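# Unload two trays from a moving cart onto rails

## Task

Lift both trays off the cart and place each one so it rests across both rails, with every item inside still upright and in its original spot. The cart only passes within reach: each press of the green button drives it at constant speed, without stopping, from one end of its two rails to the other. Restraining the cart may count as failure, and when finished the cart must be resting at one end of its rails.

## Robot and tools

Robots: four identical i2rt Big YAM arms named arm1, arm2, arm3 and arm4. Each has six revolute joints, a two-finger gripper and a wrist camera that sits above the hand and looks toward the fingertips. Reach is about 1.0 m from the joint1 axis. Foot poses in the scene frame (metres, quaternion w,x,y,z); each foot faces along its own +x: arm1 (+0.852, +0.646, +0.794) quat (+0.691, +0.006, -0.001, -0.723); arm2 (-0.349, +0.656, +0.806) quat (+0.704, -0.003, +0.006, -0.710); arm3 (-0.852, -0.659, +0.764) quat (+0.718, +0.006, -0.003, +0.696); arm4 (+0.345, -0.661, +0.790) quat (+0.711, +0.006, +0.005, +0.704). So arm1 and arm2 stand at +y facing -y, arm3 and arm4 at -y facing +y. Table tops under the arms are at z=+0.720. Fixed room cameras: cam_far_end, cam_high, cam_start_end; wrist cameras: arm1_cam_wrist to arm4_cam_wrist.

Frame: one shared scene frame, origin on the floor, +z up. The printed "hand" is the point between the finger pads, roughly 1 cm short of the tips. The fingers point along the hand's +z; they open and close along its y. hand_target is where the hand would be at the joint targets currently held; under load the hand may sit short of it. Printed hand positions get less accurate at long reach.

Tool move: arguments are arm1..arm4 plus optional cameras. An arm omitted gets nothing new (it may still be pushing toward an earlier target). Each arm part may contain:
- joints: absolute joint targets by name. joint1_rad -2.879..2.879 (base yaw, positive counter-clockwise seen from above, 0 = along the foot's +x); joint2_rad 0..3.141 (shoulder, 0 = upper arm pointing back, positive raises then swings forward); joint3_rad 0..3.019 (elbow, 0 = folded); joint4_rad -1.692..1.57 (hand pitch, positive tips fingers up); joint5_rad -1.57..1.57 (hand sideways, positive to the arm's right); joint6_rad -2.094..2.094 (hand roll, positive clockwise viewed from behind); gripper_m 0..0.093 metres, the absolute fingertip gap. Radians for joints.
- target: one list of seven numbers [x, y, z, qw, qx, qy, qz], an absolute hand pose in the scene frame (metres), the hand moving along a straight line from its hand_target. With target, joints may hold only gripper_m.
- speed: peak speed of that straight path, 0.002..0.5 m/s (default 0.25); only allowed with target. Rotation is capped at twice that value in rad/s.
- min_time_s: 0.1..8 s, a floor on how long this arm's joint motions take; used with joints.
All motions in one call begin together; all hand paths in a call finish together, paced by the slowest. A path takes 0.5 to 10 s and is cut at 10 s; no call lasts beyond 15 s. Paths do not avoid obstacles or other arms. The controller limits each step to 100 mm and 20 degrees from the measured hand pose and uses damped inverse kinematics, favouring position; expect the hand to lag, stray, overshoot speed near full stretch, and finish a centimetre or more off. Unknown keys make a call invalid; out-of-range values get it refused, and a refusal (or a stop) cancels the rest of that reply's move, wait and finished_scene calls.

cameras: list of names, ["all"], or []; omitted means all for an empty move, none otherwise. Images may be slightly older than the state; the "pictures" line gives their order.

Results: a "move" line names each arm sent a motion, with "done" or its worst status. joint_status and hand_status: "off_target" (rested short, may still push); "time_out" (could not finish; joints keep nearby targets and keep pushing; on_its_own lists them; send the reported position to relax); "not_followed" / "joint command not followed" / "pose unreachable" (a safety check withheld the targets, e.g. self or inter-arm clearance; a withheld hand pose is dropped, withheld joints may retry). on_its_own lists uncommanded behaviour; "held at" is a target, not a reading. Arms listed "as last shown" were not commanded; their status reads "not commanded". Joint velocities in rad/s (gripper m/s); "within noise" means still. Torques are in joint order, include gravity, carry offsets, and joints 3 and 4 wrap at ±28 N m. An empty move returns the full state, images and the scene number.

Gripper: closed on nothing reads 0.000..0.003. Gripping a rigid part at full force reads up to 0.005 below its width (some grippers up to 0.002 above). Commanding about 0.005 below the first-contact reading gives full force (about 50-64 N per pad); release by commanding well above the reading.

wait: seconds 0..10, optional cameras; commands nothing, the scene continues. zoom_image: camera and region [x0, y0, x1, y1] in pixels (top-left origin, at most 504 by 504) of that camera's newest image. read_manual: licence texts only. finished_scene: scene = the current scene's number; ends it permanently.

Camera images: wrist cameras 672x504 fisheye; room cameras 896x504.

Cautions: the scene keeps running while the operator thinks, with the last commands held, so the cart keeps moving. Do not hold the cart back. Never squeeze or push one robot hard against another (including closing a gripper on another's fingers); the clearance check may react too late. Arms do not stop on contact and can push hard, heating motors; at 85 °C a MOTOR HOT line appears, at 100 °C the arm goes limp for 30-60 s (OVER-TEMPERATURE FAULT, keys read "limit_stop_at_motor_heat"; resend targets). Avoid drops, releasing moving parts, slams, tipping tray contents, and knocking anything out of the work area. Loose objects may get brief random nudges.

Each tool is called as name(argument=value, ...) on one line, values as JSON.

## Session

move()

Scene clock: 0.00 s.
Joint torques (N m): no reading
Heat: arm1: hottest joint2_rad 38 °C; arm2: hottest joint1_rad 35 °C; arm3: hottest joint1_rad 38 °C; arm4: hottest joint1_rad 36 °C.
Joint velocities: within noise
arm1.joint_positions: joint1_rad=+0.216 joint2_rad=+0.646 joint3_rad=+1.361 joint4_rad=-1.443 joint5_rad=+0.041 joint6_rad=-0.007 gripper_m=+0.09396
arm1.joint_status: not commanded
arm1.hand: x=+0.8790 y=+0.4117 z=+1.2908 quat_wxyz=(-0.301, -0.594, -0.694, +0.274) (m; scene frame)
arm1.hand_target: x=+0.8786 y=+0.4132 z=+1.3033 quat_wxyz=(-0.311, -0.590, -0.689, +0.282) (m; scene frame)
arm1.hand_status: not commanded
arm2.joint_positions: joint1_rad=-0.382 joint2_rad=+0.571 joint3_rad=+1.364 joint4_rad=-1.425 joint5_rad=+0.132 joint6_rad=-0.010 gripper_m=+0.09396
arm2.joint_status: not commanded
arm2.hand: x=-0.4429 y=+0.4714 z=+1.3248 quat_wxyz=(-0.195, -0.752, -0.477, +0.412) (m; scene frame)
arm2.hand_target: x=-0.4420 y=+0.4734 z=+1.3372 quat_wxyz=(-0.203, -0.746, -0.472, +0.423) (m; scene frame)
arm2.hand_status: not commanded
arm3.joint_positions: joint1_rad=-0.139 joint2_rad=+0.643 joint3_rad=+1.399 joint4_rad=-1.216 joint5_rad=-0.164 joint6_rad=-0.025 gripper_m=+0.09396
arm3.joint_status: not commanded
arm3.hand: x=-0.8330 y=-0.4076 z=+1.3323 quat_wxyz=(-0.364, +0.583, -0.611, -0.392) (m; scene frame)
arm3.hand_target: x=-0.8334 y=-0.4107 z=+1.3436 quat_wxyz=(-0.373, +0.579, -0.606, -0.399) (m; scene frame)
arm3.hand_status: not commanded
arm4.joint_positions: joint1_rad=+0.477 joint2_rad=+0.647 joint3_rad=+1.316 joint4_rad=-1.509 joint5_rad=-0.057 joint6_rad=-0.433 gripper_m=+0.09396
arm4.joint_status: not commanded
arm4.hand: x=+0.2432 y=-0.4640 z=+1.2574 quat_wxyz=(-0.227, +0.883, -0.299, -0.283) (m; scene frame)
arm4.hand_target: x=+0.2438 y=-0.4648 z=+1.2662 quat_wxyz=(-0.234, +0.879, -0.298, -0.289) (m; scene frame)
arm4.hand_status: not commanded
pictures: arm1_cam_wrist, arm2_cam_wrist, arm3_cam_wrist, arm4_cam_wrist, cam_far_end, cam_high, cam_start_end

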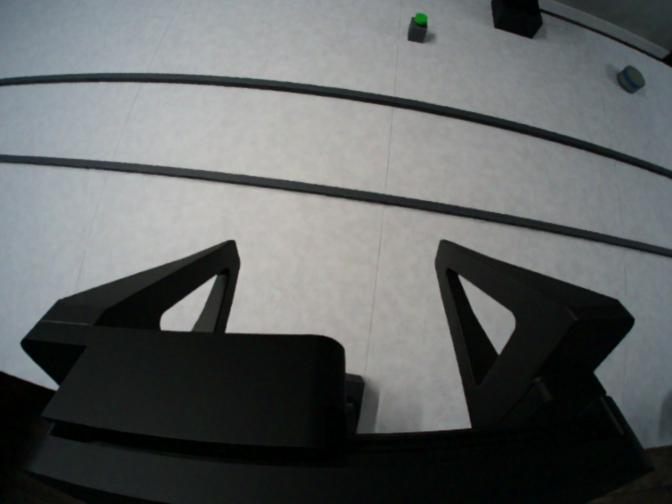

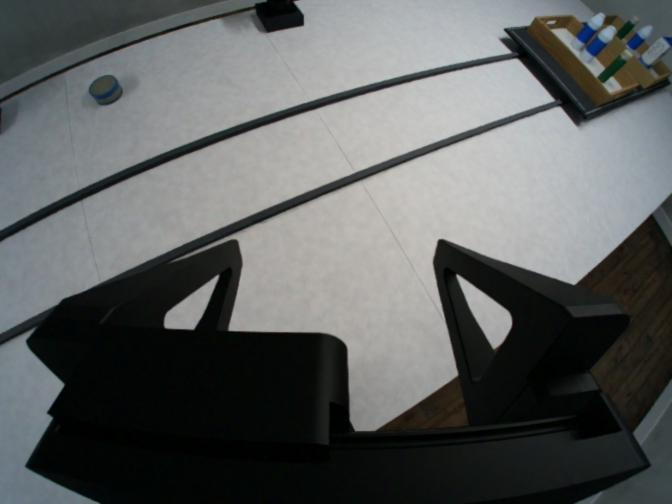

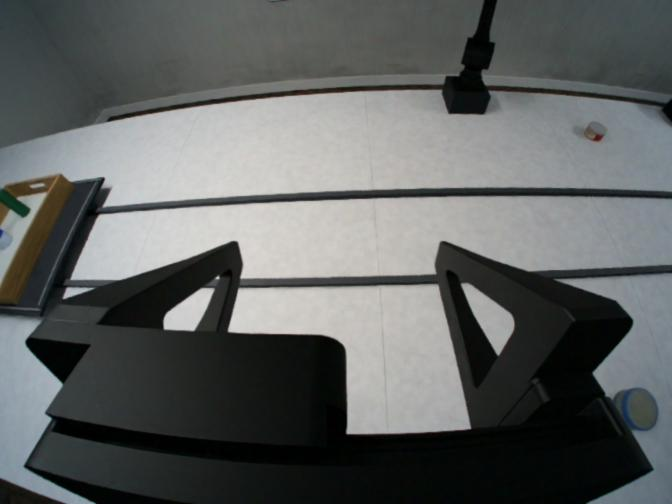

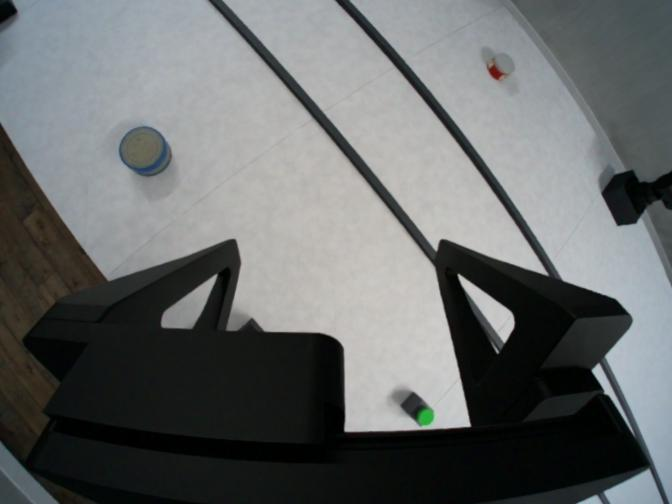

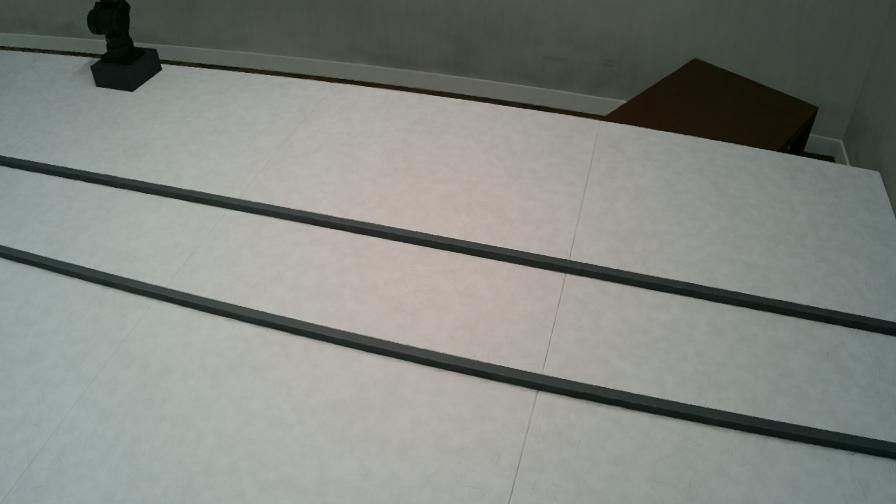

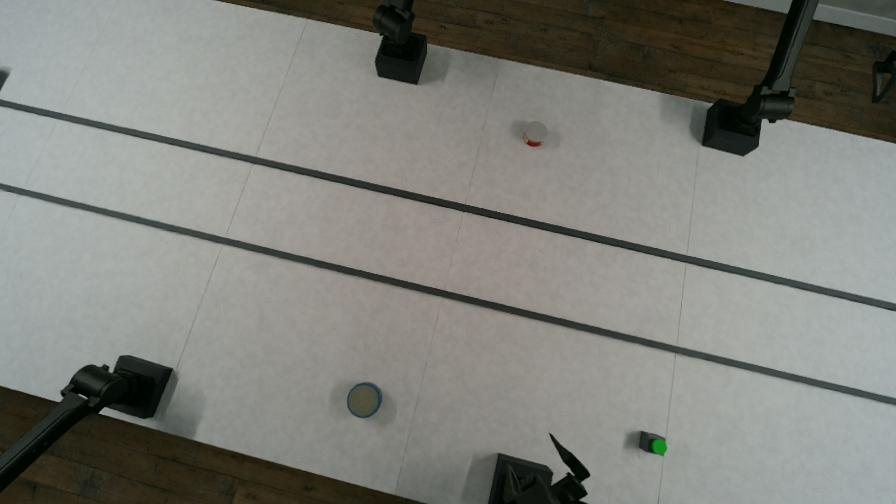

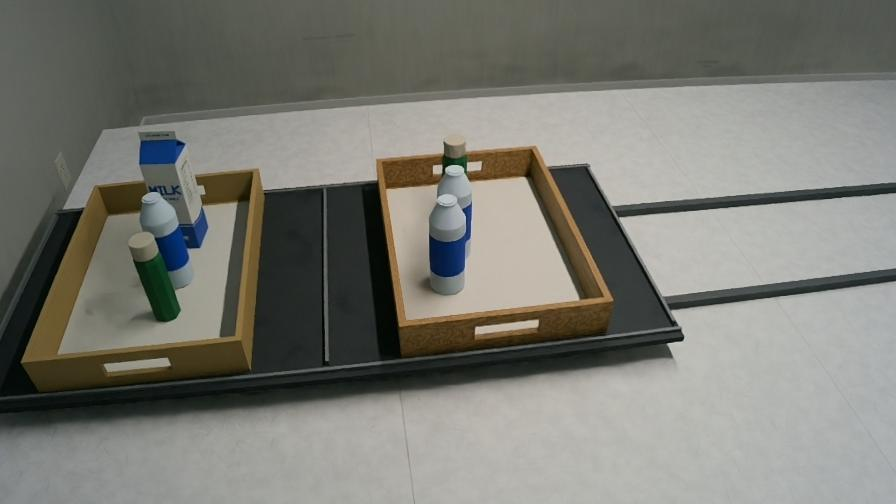

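move(arm3={"joints":{"joint1_rad":1.0,"joint2_rad":0.9,"joint4_rad":-1.0},"min_time_s":2}, arm2={"joints":{"joint1_rad":-1.0,"joint2_rad":1.0,"joint4_rad":-1.0},"min_time_s":2}, arm4={"target":[0.72,-0.4,1.0,0,0.707,-0.707,0]}, cameras=["arm2_cam_wrist","arm3_cam_wrist","arm4_cam_wrist","cam_high","cam_start_end"])

zoom_image(camera="cam_start_end", region=[0, 100, 504, 420])

zoom_image(camera="cam_start_end", region=[340, 100, 740, 380])

Scene clock: 49.20 s.
Joint torques (N m): arm1=[-1.61 0.03 10.71 2.43 -0.02 -0.07] | arm2=[-0.32 -7.36 12.83 1.88 0.04 0.09] | arm3=[1.85 -4.01 11.96 2.88 -0.13 0.02] | arm4=[0.32 -13.1 11.97 0.34 0 0.17]
Heat: arm1: hottest joint3_rad 42 °C; arm2: hottest joint3_rad 40 °C; arm3: hottest joint1_rad 38 °C; arm4: hottest joint3_rad 44 °C.
move: arm2 done; arm3 done; arm4 off_target
Joint velocities: within noise
arm1: as last shown
arm2.joint_positions: joint1_rad=-0.990 joint2_rad=+1.003 joint3_rad=+1.364 joint4_rad=-1.020 joint5_rad=+0.132 joint6_rad=-0.010 gripper_m=+0.09396
arm2.joint_status: all done
arm2.hand: x=-0.7153 y=+0.4422 z=+1.2797 quat_wxyz=(-0.061, -0.864, -0.231, +0.444) (m; scene frame)
arm2.hand_target: x=-0.7189 y=+0.4448 z=+1.2984 quat_wxyz=(-0.066, -0.855, -0.222, +0.464) (m; scene frame)
arm2.hand_status: not commanded
arm3.joint_positions: joint1_rad=+0.997 joint2_rad=+0.898 joint3_rad=+1.399 joint4_rad=-1.018 joint5_rad=-0.164 joint6_rad=-0.025 gripper_m=+0.09397
arm3.joint_status: all done
arm3.hand: x=-1.1841 y=-0.4677 z=+1.2992 quat_wxyz=(-0.093, +0.836, -0.205, -0.501) (m; scene frame)
arm3.hand_target: x=-1.1858 y=-0.4683 z=+1.3139 quat_wxyz=(-0.098, +0.827, -0.199, -0.516) (m; scene frame)
arm3.hand_status: not commanded
arm4.joint_positions: joint1_rad=-0.940 joint2_rad=+1.513 joint3_rad=+1.349 joint4_rad=-1.437 joint5_rad=+0.008 joint6_rad=-0.970 gripper_m=+0.09396
arm4.joint_status: not commanded
arm4.hand: x=+0.7054 y=-0.4080 z=+0.9866 quat_wxyz=(+0.021, +0.714, -0.700, -0.005) (m; scene frame)
arm4.hand_target: x=+0.7194 y=-0.4005 z=+1.0001 quat_wxyz=(+0.000, +0.707, -0.707, +0.000) (m; scene frame)
arm4.hand_status: off_target (0.021 m and 2.7 deg from the pose sent, 0.546 m and 66.6 deg at the start)
pictures: arm2_cam_wrist, arm3_cam_wrist, arm4_cam_wrist, cam_high, cam_start_end

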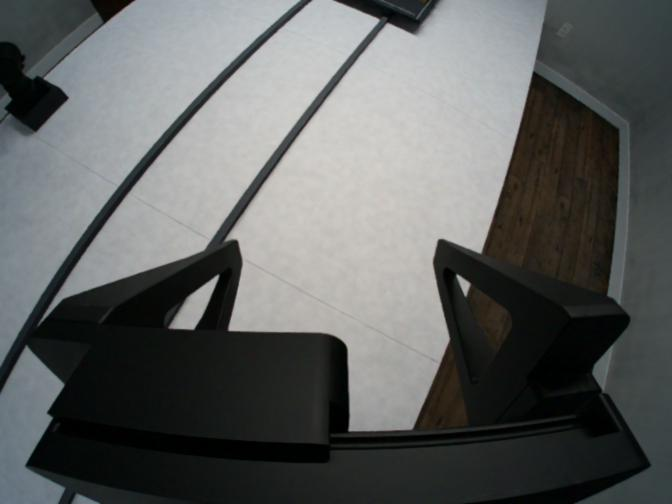

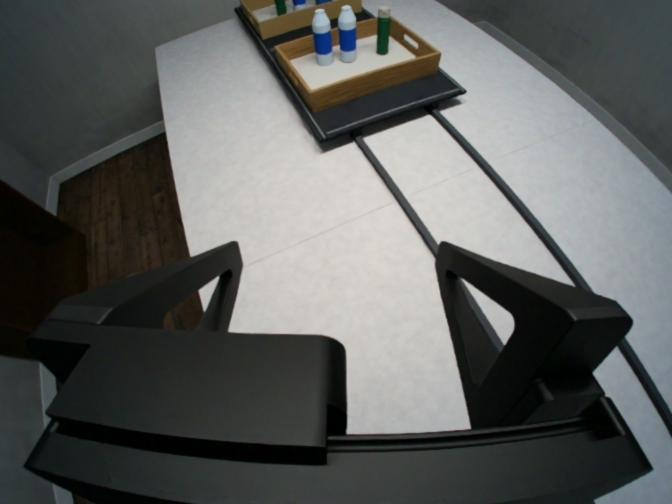

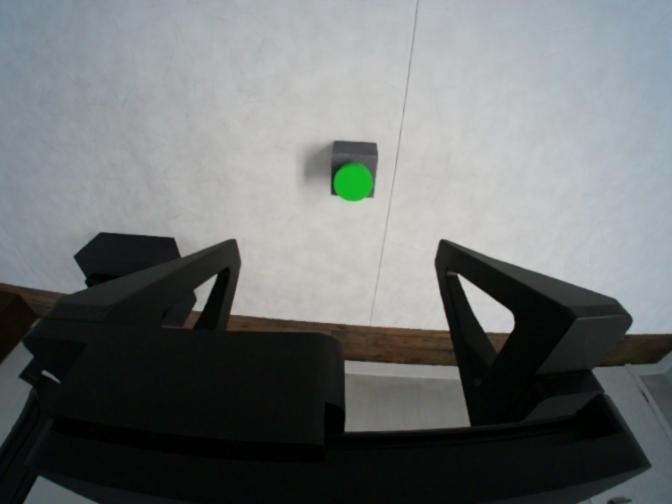

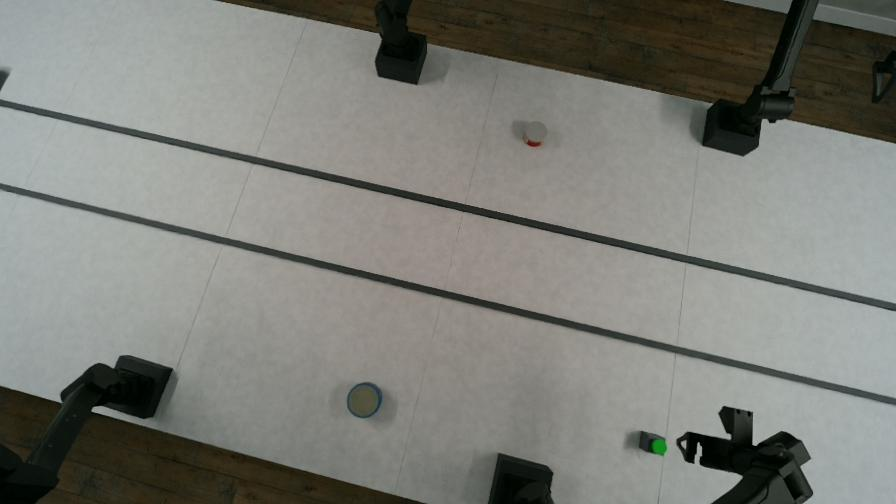

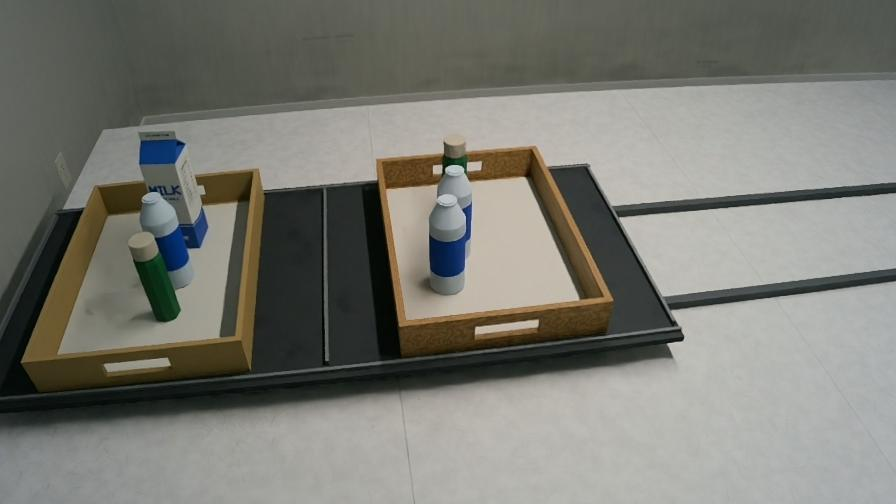

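Scaled by 1.000.

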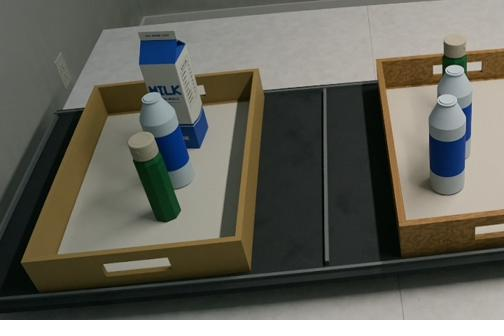

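Scaled by 1.260 from the camera's 896x504 image, which has a finer 1280x720 frame.

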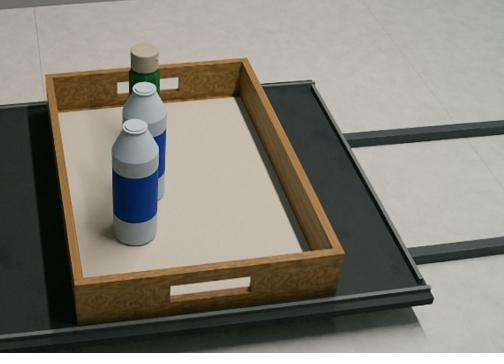

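move(arm3={"target":[-0.65,-0.17,1.1,0,1,0,0],"speed":0.4}, arm2={"target":[-0.65,0.17,1.1,0,1,0,0],"speed":0.4}, arm1={"target":[0.7,0.17,1.1,0,0,1,0],"speed":0.4}, arm4={"target":[0.725,-0.44,0.84,0,0.707,-0.707,0],"joints":{"gripper_m":0}}, cameras=["all"])

Scene clock: 80.67 s.
Joint torques (N m): arm1=[-0.09 -15.62 13.31 -0.12 0 -0.22] | arm2=[0.91 -20.25 14.49 -0.57 0.01 0.16] | arm3=[0.97 -18.49 13.67 0.29 -0.08 -0.14] | arm4=[0.03 -11.93 7.04 0.73 -0.04 -0.11]
Heat: arm1: hottest joint3_rad 44 °C; arm2: hottest joint3_rad 44 °C; arm3: hottest joint3_rad 41 °C; arm4: hottest joint3_rad 49 °C.
move: arm1 off_target; arm2 off_target; arm3 off_target; arm4 off_target
Joint velocities: within noise
arm1.joint_positions: joint1_rad=-0.265 joint2_rad=+1.638 joint3_rad=+1.724 joint4_rad=-1.684 joint5_rad=+0.006 joint6_rad=-1.859 gripper_m=+0.09397
arm1.joint_status: not commanded
arm1.hand: x=+0.6982 y=+0.1796 z=+1.0787 quat_wxyz=(-0.006, -0.011, -1.000, -0.016) (m; scene frame)
arm1.hand_target: x=+0.7003 y=+0.1709 z=+1.0997 quat_wxyz=(+0.001, +0.000, -1.000, +0.004) (m; scene frame)
arm1.hand_status: off_target (0.023 m and 2.4 deg from the pose sent, 0.356 m and 92.1 deg at the start; a joint's target at an end of its range on 26 of 89 steps)
arm2.joint_positions: joint1_rad=-0.568 joint2_rad=+1.836 joint3_rad=+1.937 joint4_rad=-1.684 joint5_rad=-0.012 joint6_rad=+0.999 gripper_m=+0.09396
arm2.joint_status: not commanded
arm2.hand: x=-0.6515 y=+0.1817 z=+1.0761 quat_wxyz=(+0.004, -1.000, +0.002, -0.002) (m; scene frame)
arm2.hand_target: x=-0.6493 y=+0.1713 z=+1.0994 quat_wxyz=(-0.017, -1.000, +0.000, +0.011) (m; scene frame)
arm2.hand_status: off_target (0.027 m and 0.6 deg from the pose sent, 0.333 m and 60.5 deg at the start; a joint's target at an end of its range on 31 of 89 steps)
arm3.joint_positions: joint1_rad=-0.349 joint2_rad=+1.714 joint3_rad=+1.870 joint4_rad=-1.702 joint5_rad=+0.007 joint6_rad=-1.942 gripper_m=+0.09397
arm3.joint_status: not commanded
arm3.hand: x=-0.6530 y=-0.1748 z=+1.0765 quat_wxyz=(-0.016, +1.000, -0.005, +0.005) (m; scene frame)
arm3.hand_target: x=-0.6504 y=-0.1710 z=+1.0991 quat_wxyz=(-0.038, +0.999, +0.000, +0.015) (m; scene frame)
arm3.hand_status: off_target (0.024 m and 2.1 deg from the pose sent, 0.643 m and 66.7 deg at the start; a joint's target at an end of its range on 62 of 89 steps)
arm4.joint_positions: joint1_rad=-1.022 joint2_rad=+1.602 joint3_rad=+1.075 joint4_rad=-1.016 joint5_rad=+0.008 joint6_rad=-1.023 gripper_m=+0.00034
arm4.joint_status: all done
arm4.hand: x=+0.7238 y=-0.4369 z=+0.8510 quat_wxyz=(-0.007, +0.704, -0.710, +0.001) (m; scene frame)
arm4.hand_target: x=+0.7247 y=-0.4400 z=+0.8401 quat_wxyz=(+0.000, +0.707, -0.707, +0.000) (m; scene frame)
arm4.hand_status: off_target (0.011 m and 1.0 deg from the pose sent, 0.151 m and 2.7 deg at the start)
pictures: arm1_cam_wrist, arm2_cam_wrist, arm3_cam_wrist, arm4_cam_wrist, cam_far_end, cam_high, cam_start_end

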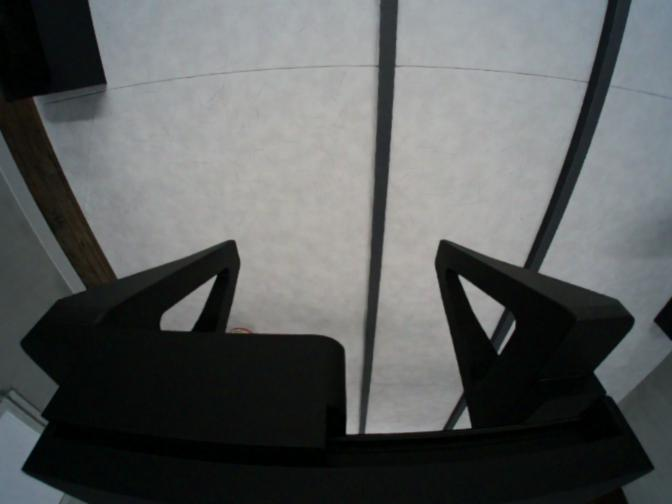

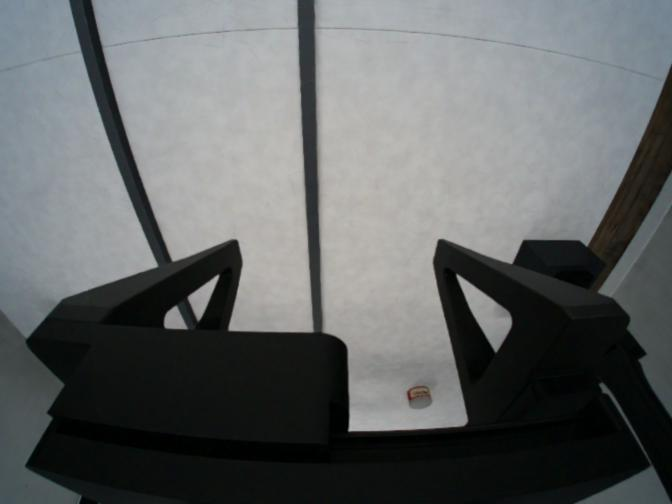

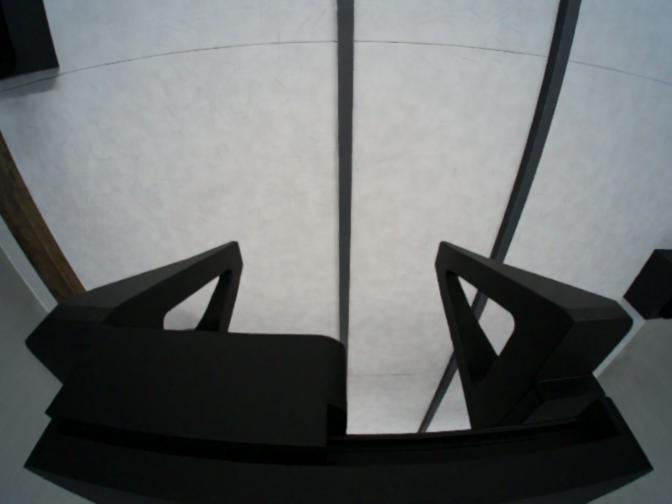

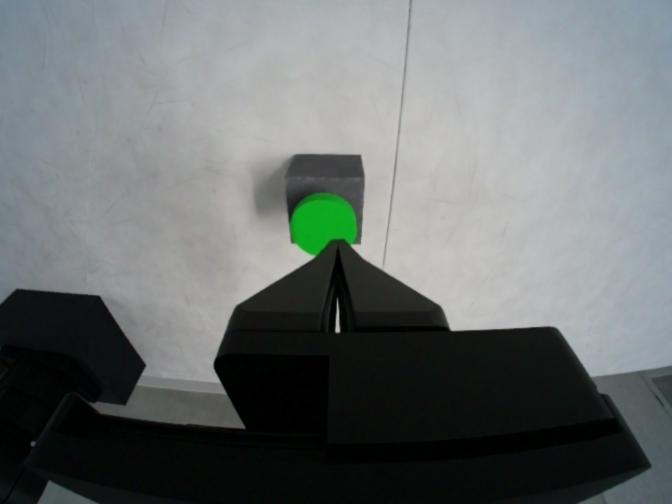

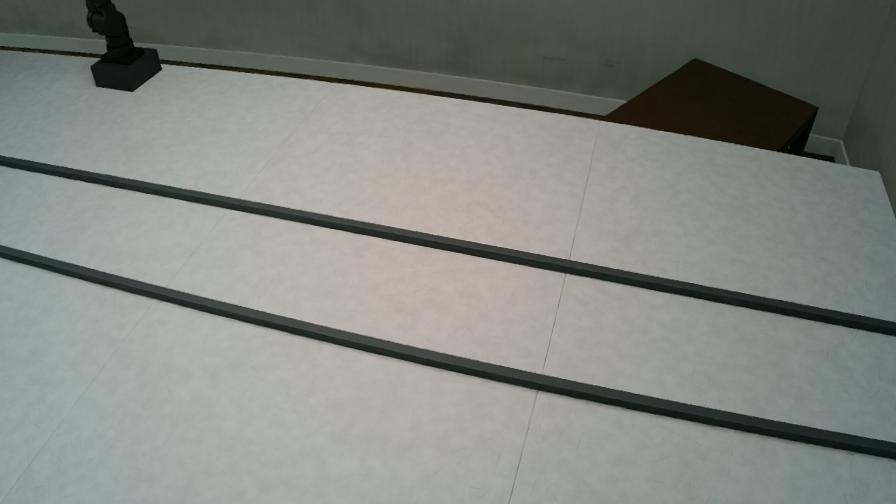

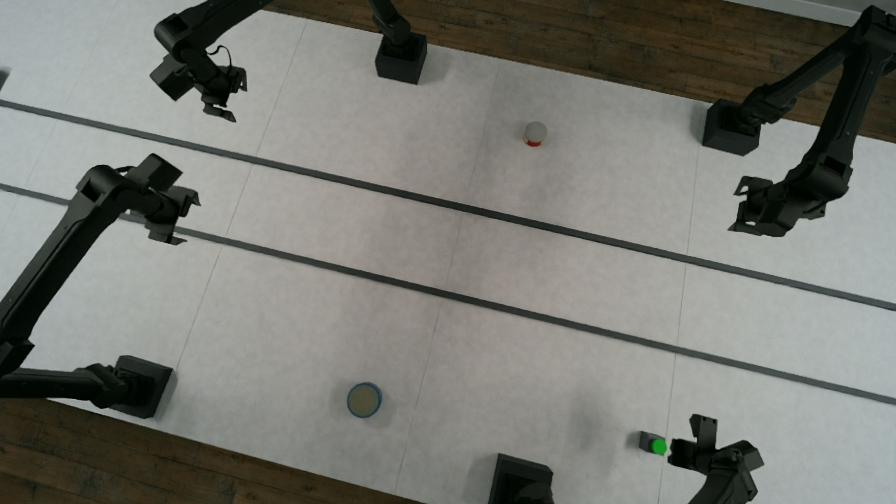

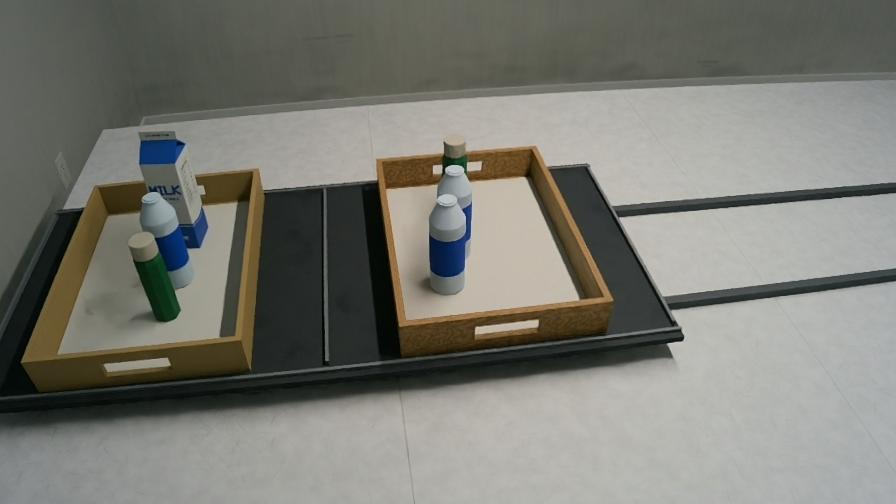

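move(arm4={"target":[0.716,-0.452,0.795,0,0.707,-0.707,0],"speed":0.1}, cameras=["arm4_cam_wrist","cam_start_end"])

Scene clock: 91.07 s.
Joint torques (N m): arm1=[-0.5 -15.85 13.16 -0.23 -0.03 -0.16] | arm2=[0.73 -20.25 14.43 -0.51 0.02 0.18] | arm3=[1.14 -18.14 13.68 0.18 -0.1 -0.09] | arm4=[-0.15 -11.22 6.13 0.96 -0.04 -0.11]
Heat: arm1: hottest joint3_rad 44 °C; arm2: hottest joint3_rad 44 °C; arm3: hottest joint3_rad 42 °C; arm4: hottest joint3_rad 48 °C.
move: arm4 off_target
Joint velocities: within noise
arm1, arm2, arm3: as last shown
arm3.joint_positions: joint1_rad=-0.349 joint2_rad=+1.714 joint3_rad=+1.870 joint4_rad=-1.702 joint5_rad=+0.007 joint6_rad=-1.943 gripper_m=+0.09397
arm4.joint_positions: joint1_rad=-1.034 joint2_rad=+1.638 joint3_rad=+0.990 joint4_rad=-0.890 joint5_rad=+0.008 joint6_rad=-1.037 gripper_m=+0.00033
arm4.joint_status: not commanded
arm4.hand: x=+0.7162 y=-0.4474 z=+0.8091 quat_wxyz=(-0.009, +0.704, -0.710, +0.002) (m; scene frame)
arm4.hand_target: x=+0.7155 y=-0.4521 z=+0.7954 quat_wxyz=(+0.000, +0.707, -0.707, +0.000) (m; scene frame)
arm4.hand_status: off_target (0.015 m and 1.1 deg from the pose sent, 0.059 m and 1.0 deg at the start)
pictures: arm4_cam_wrist, cam_start_end

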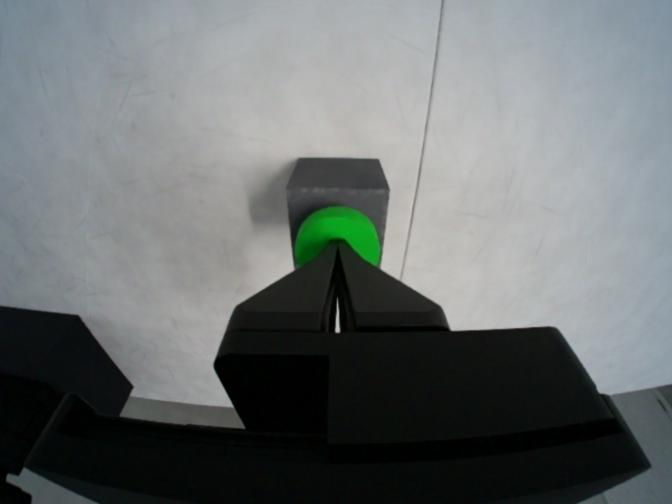

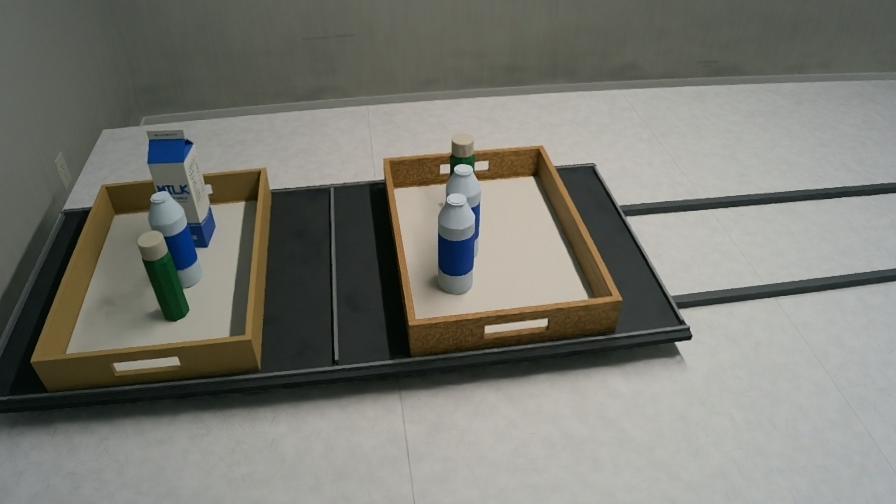

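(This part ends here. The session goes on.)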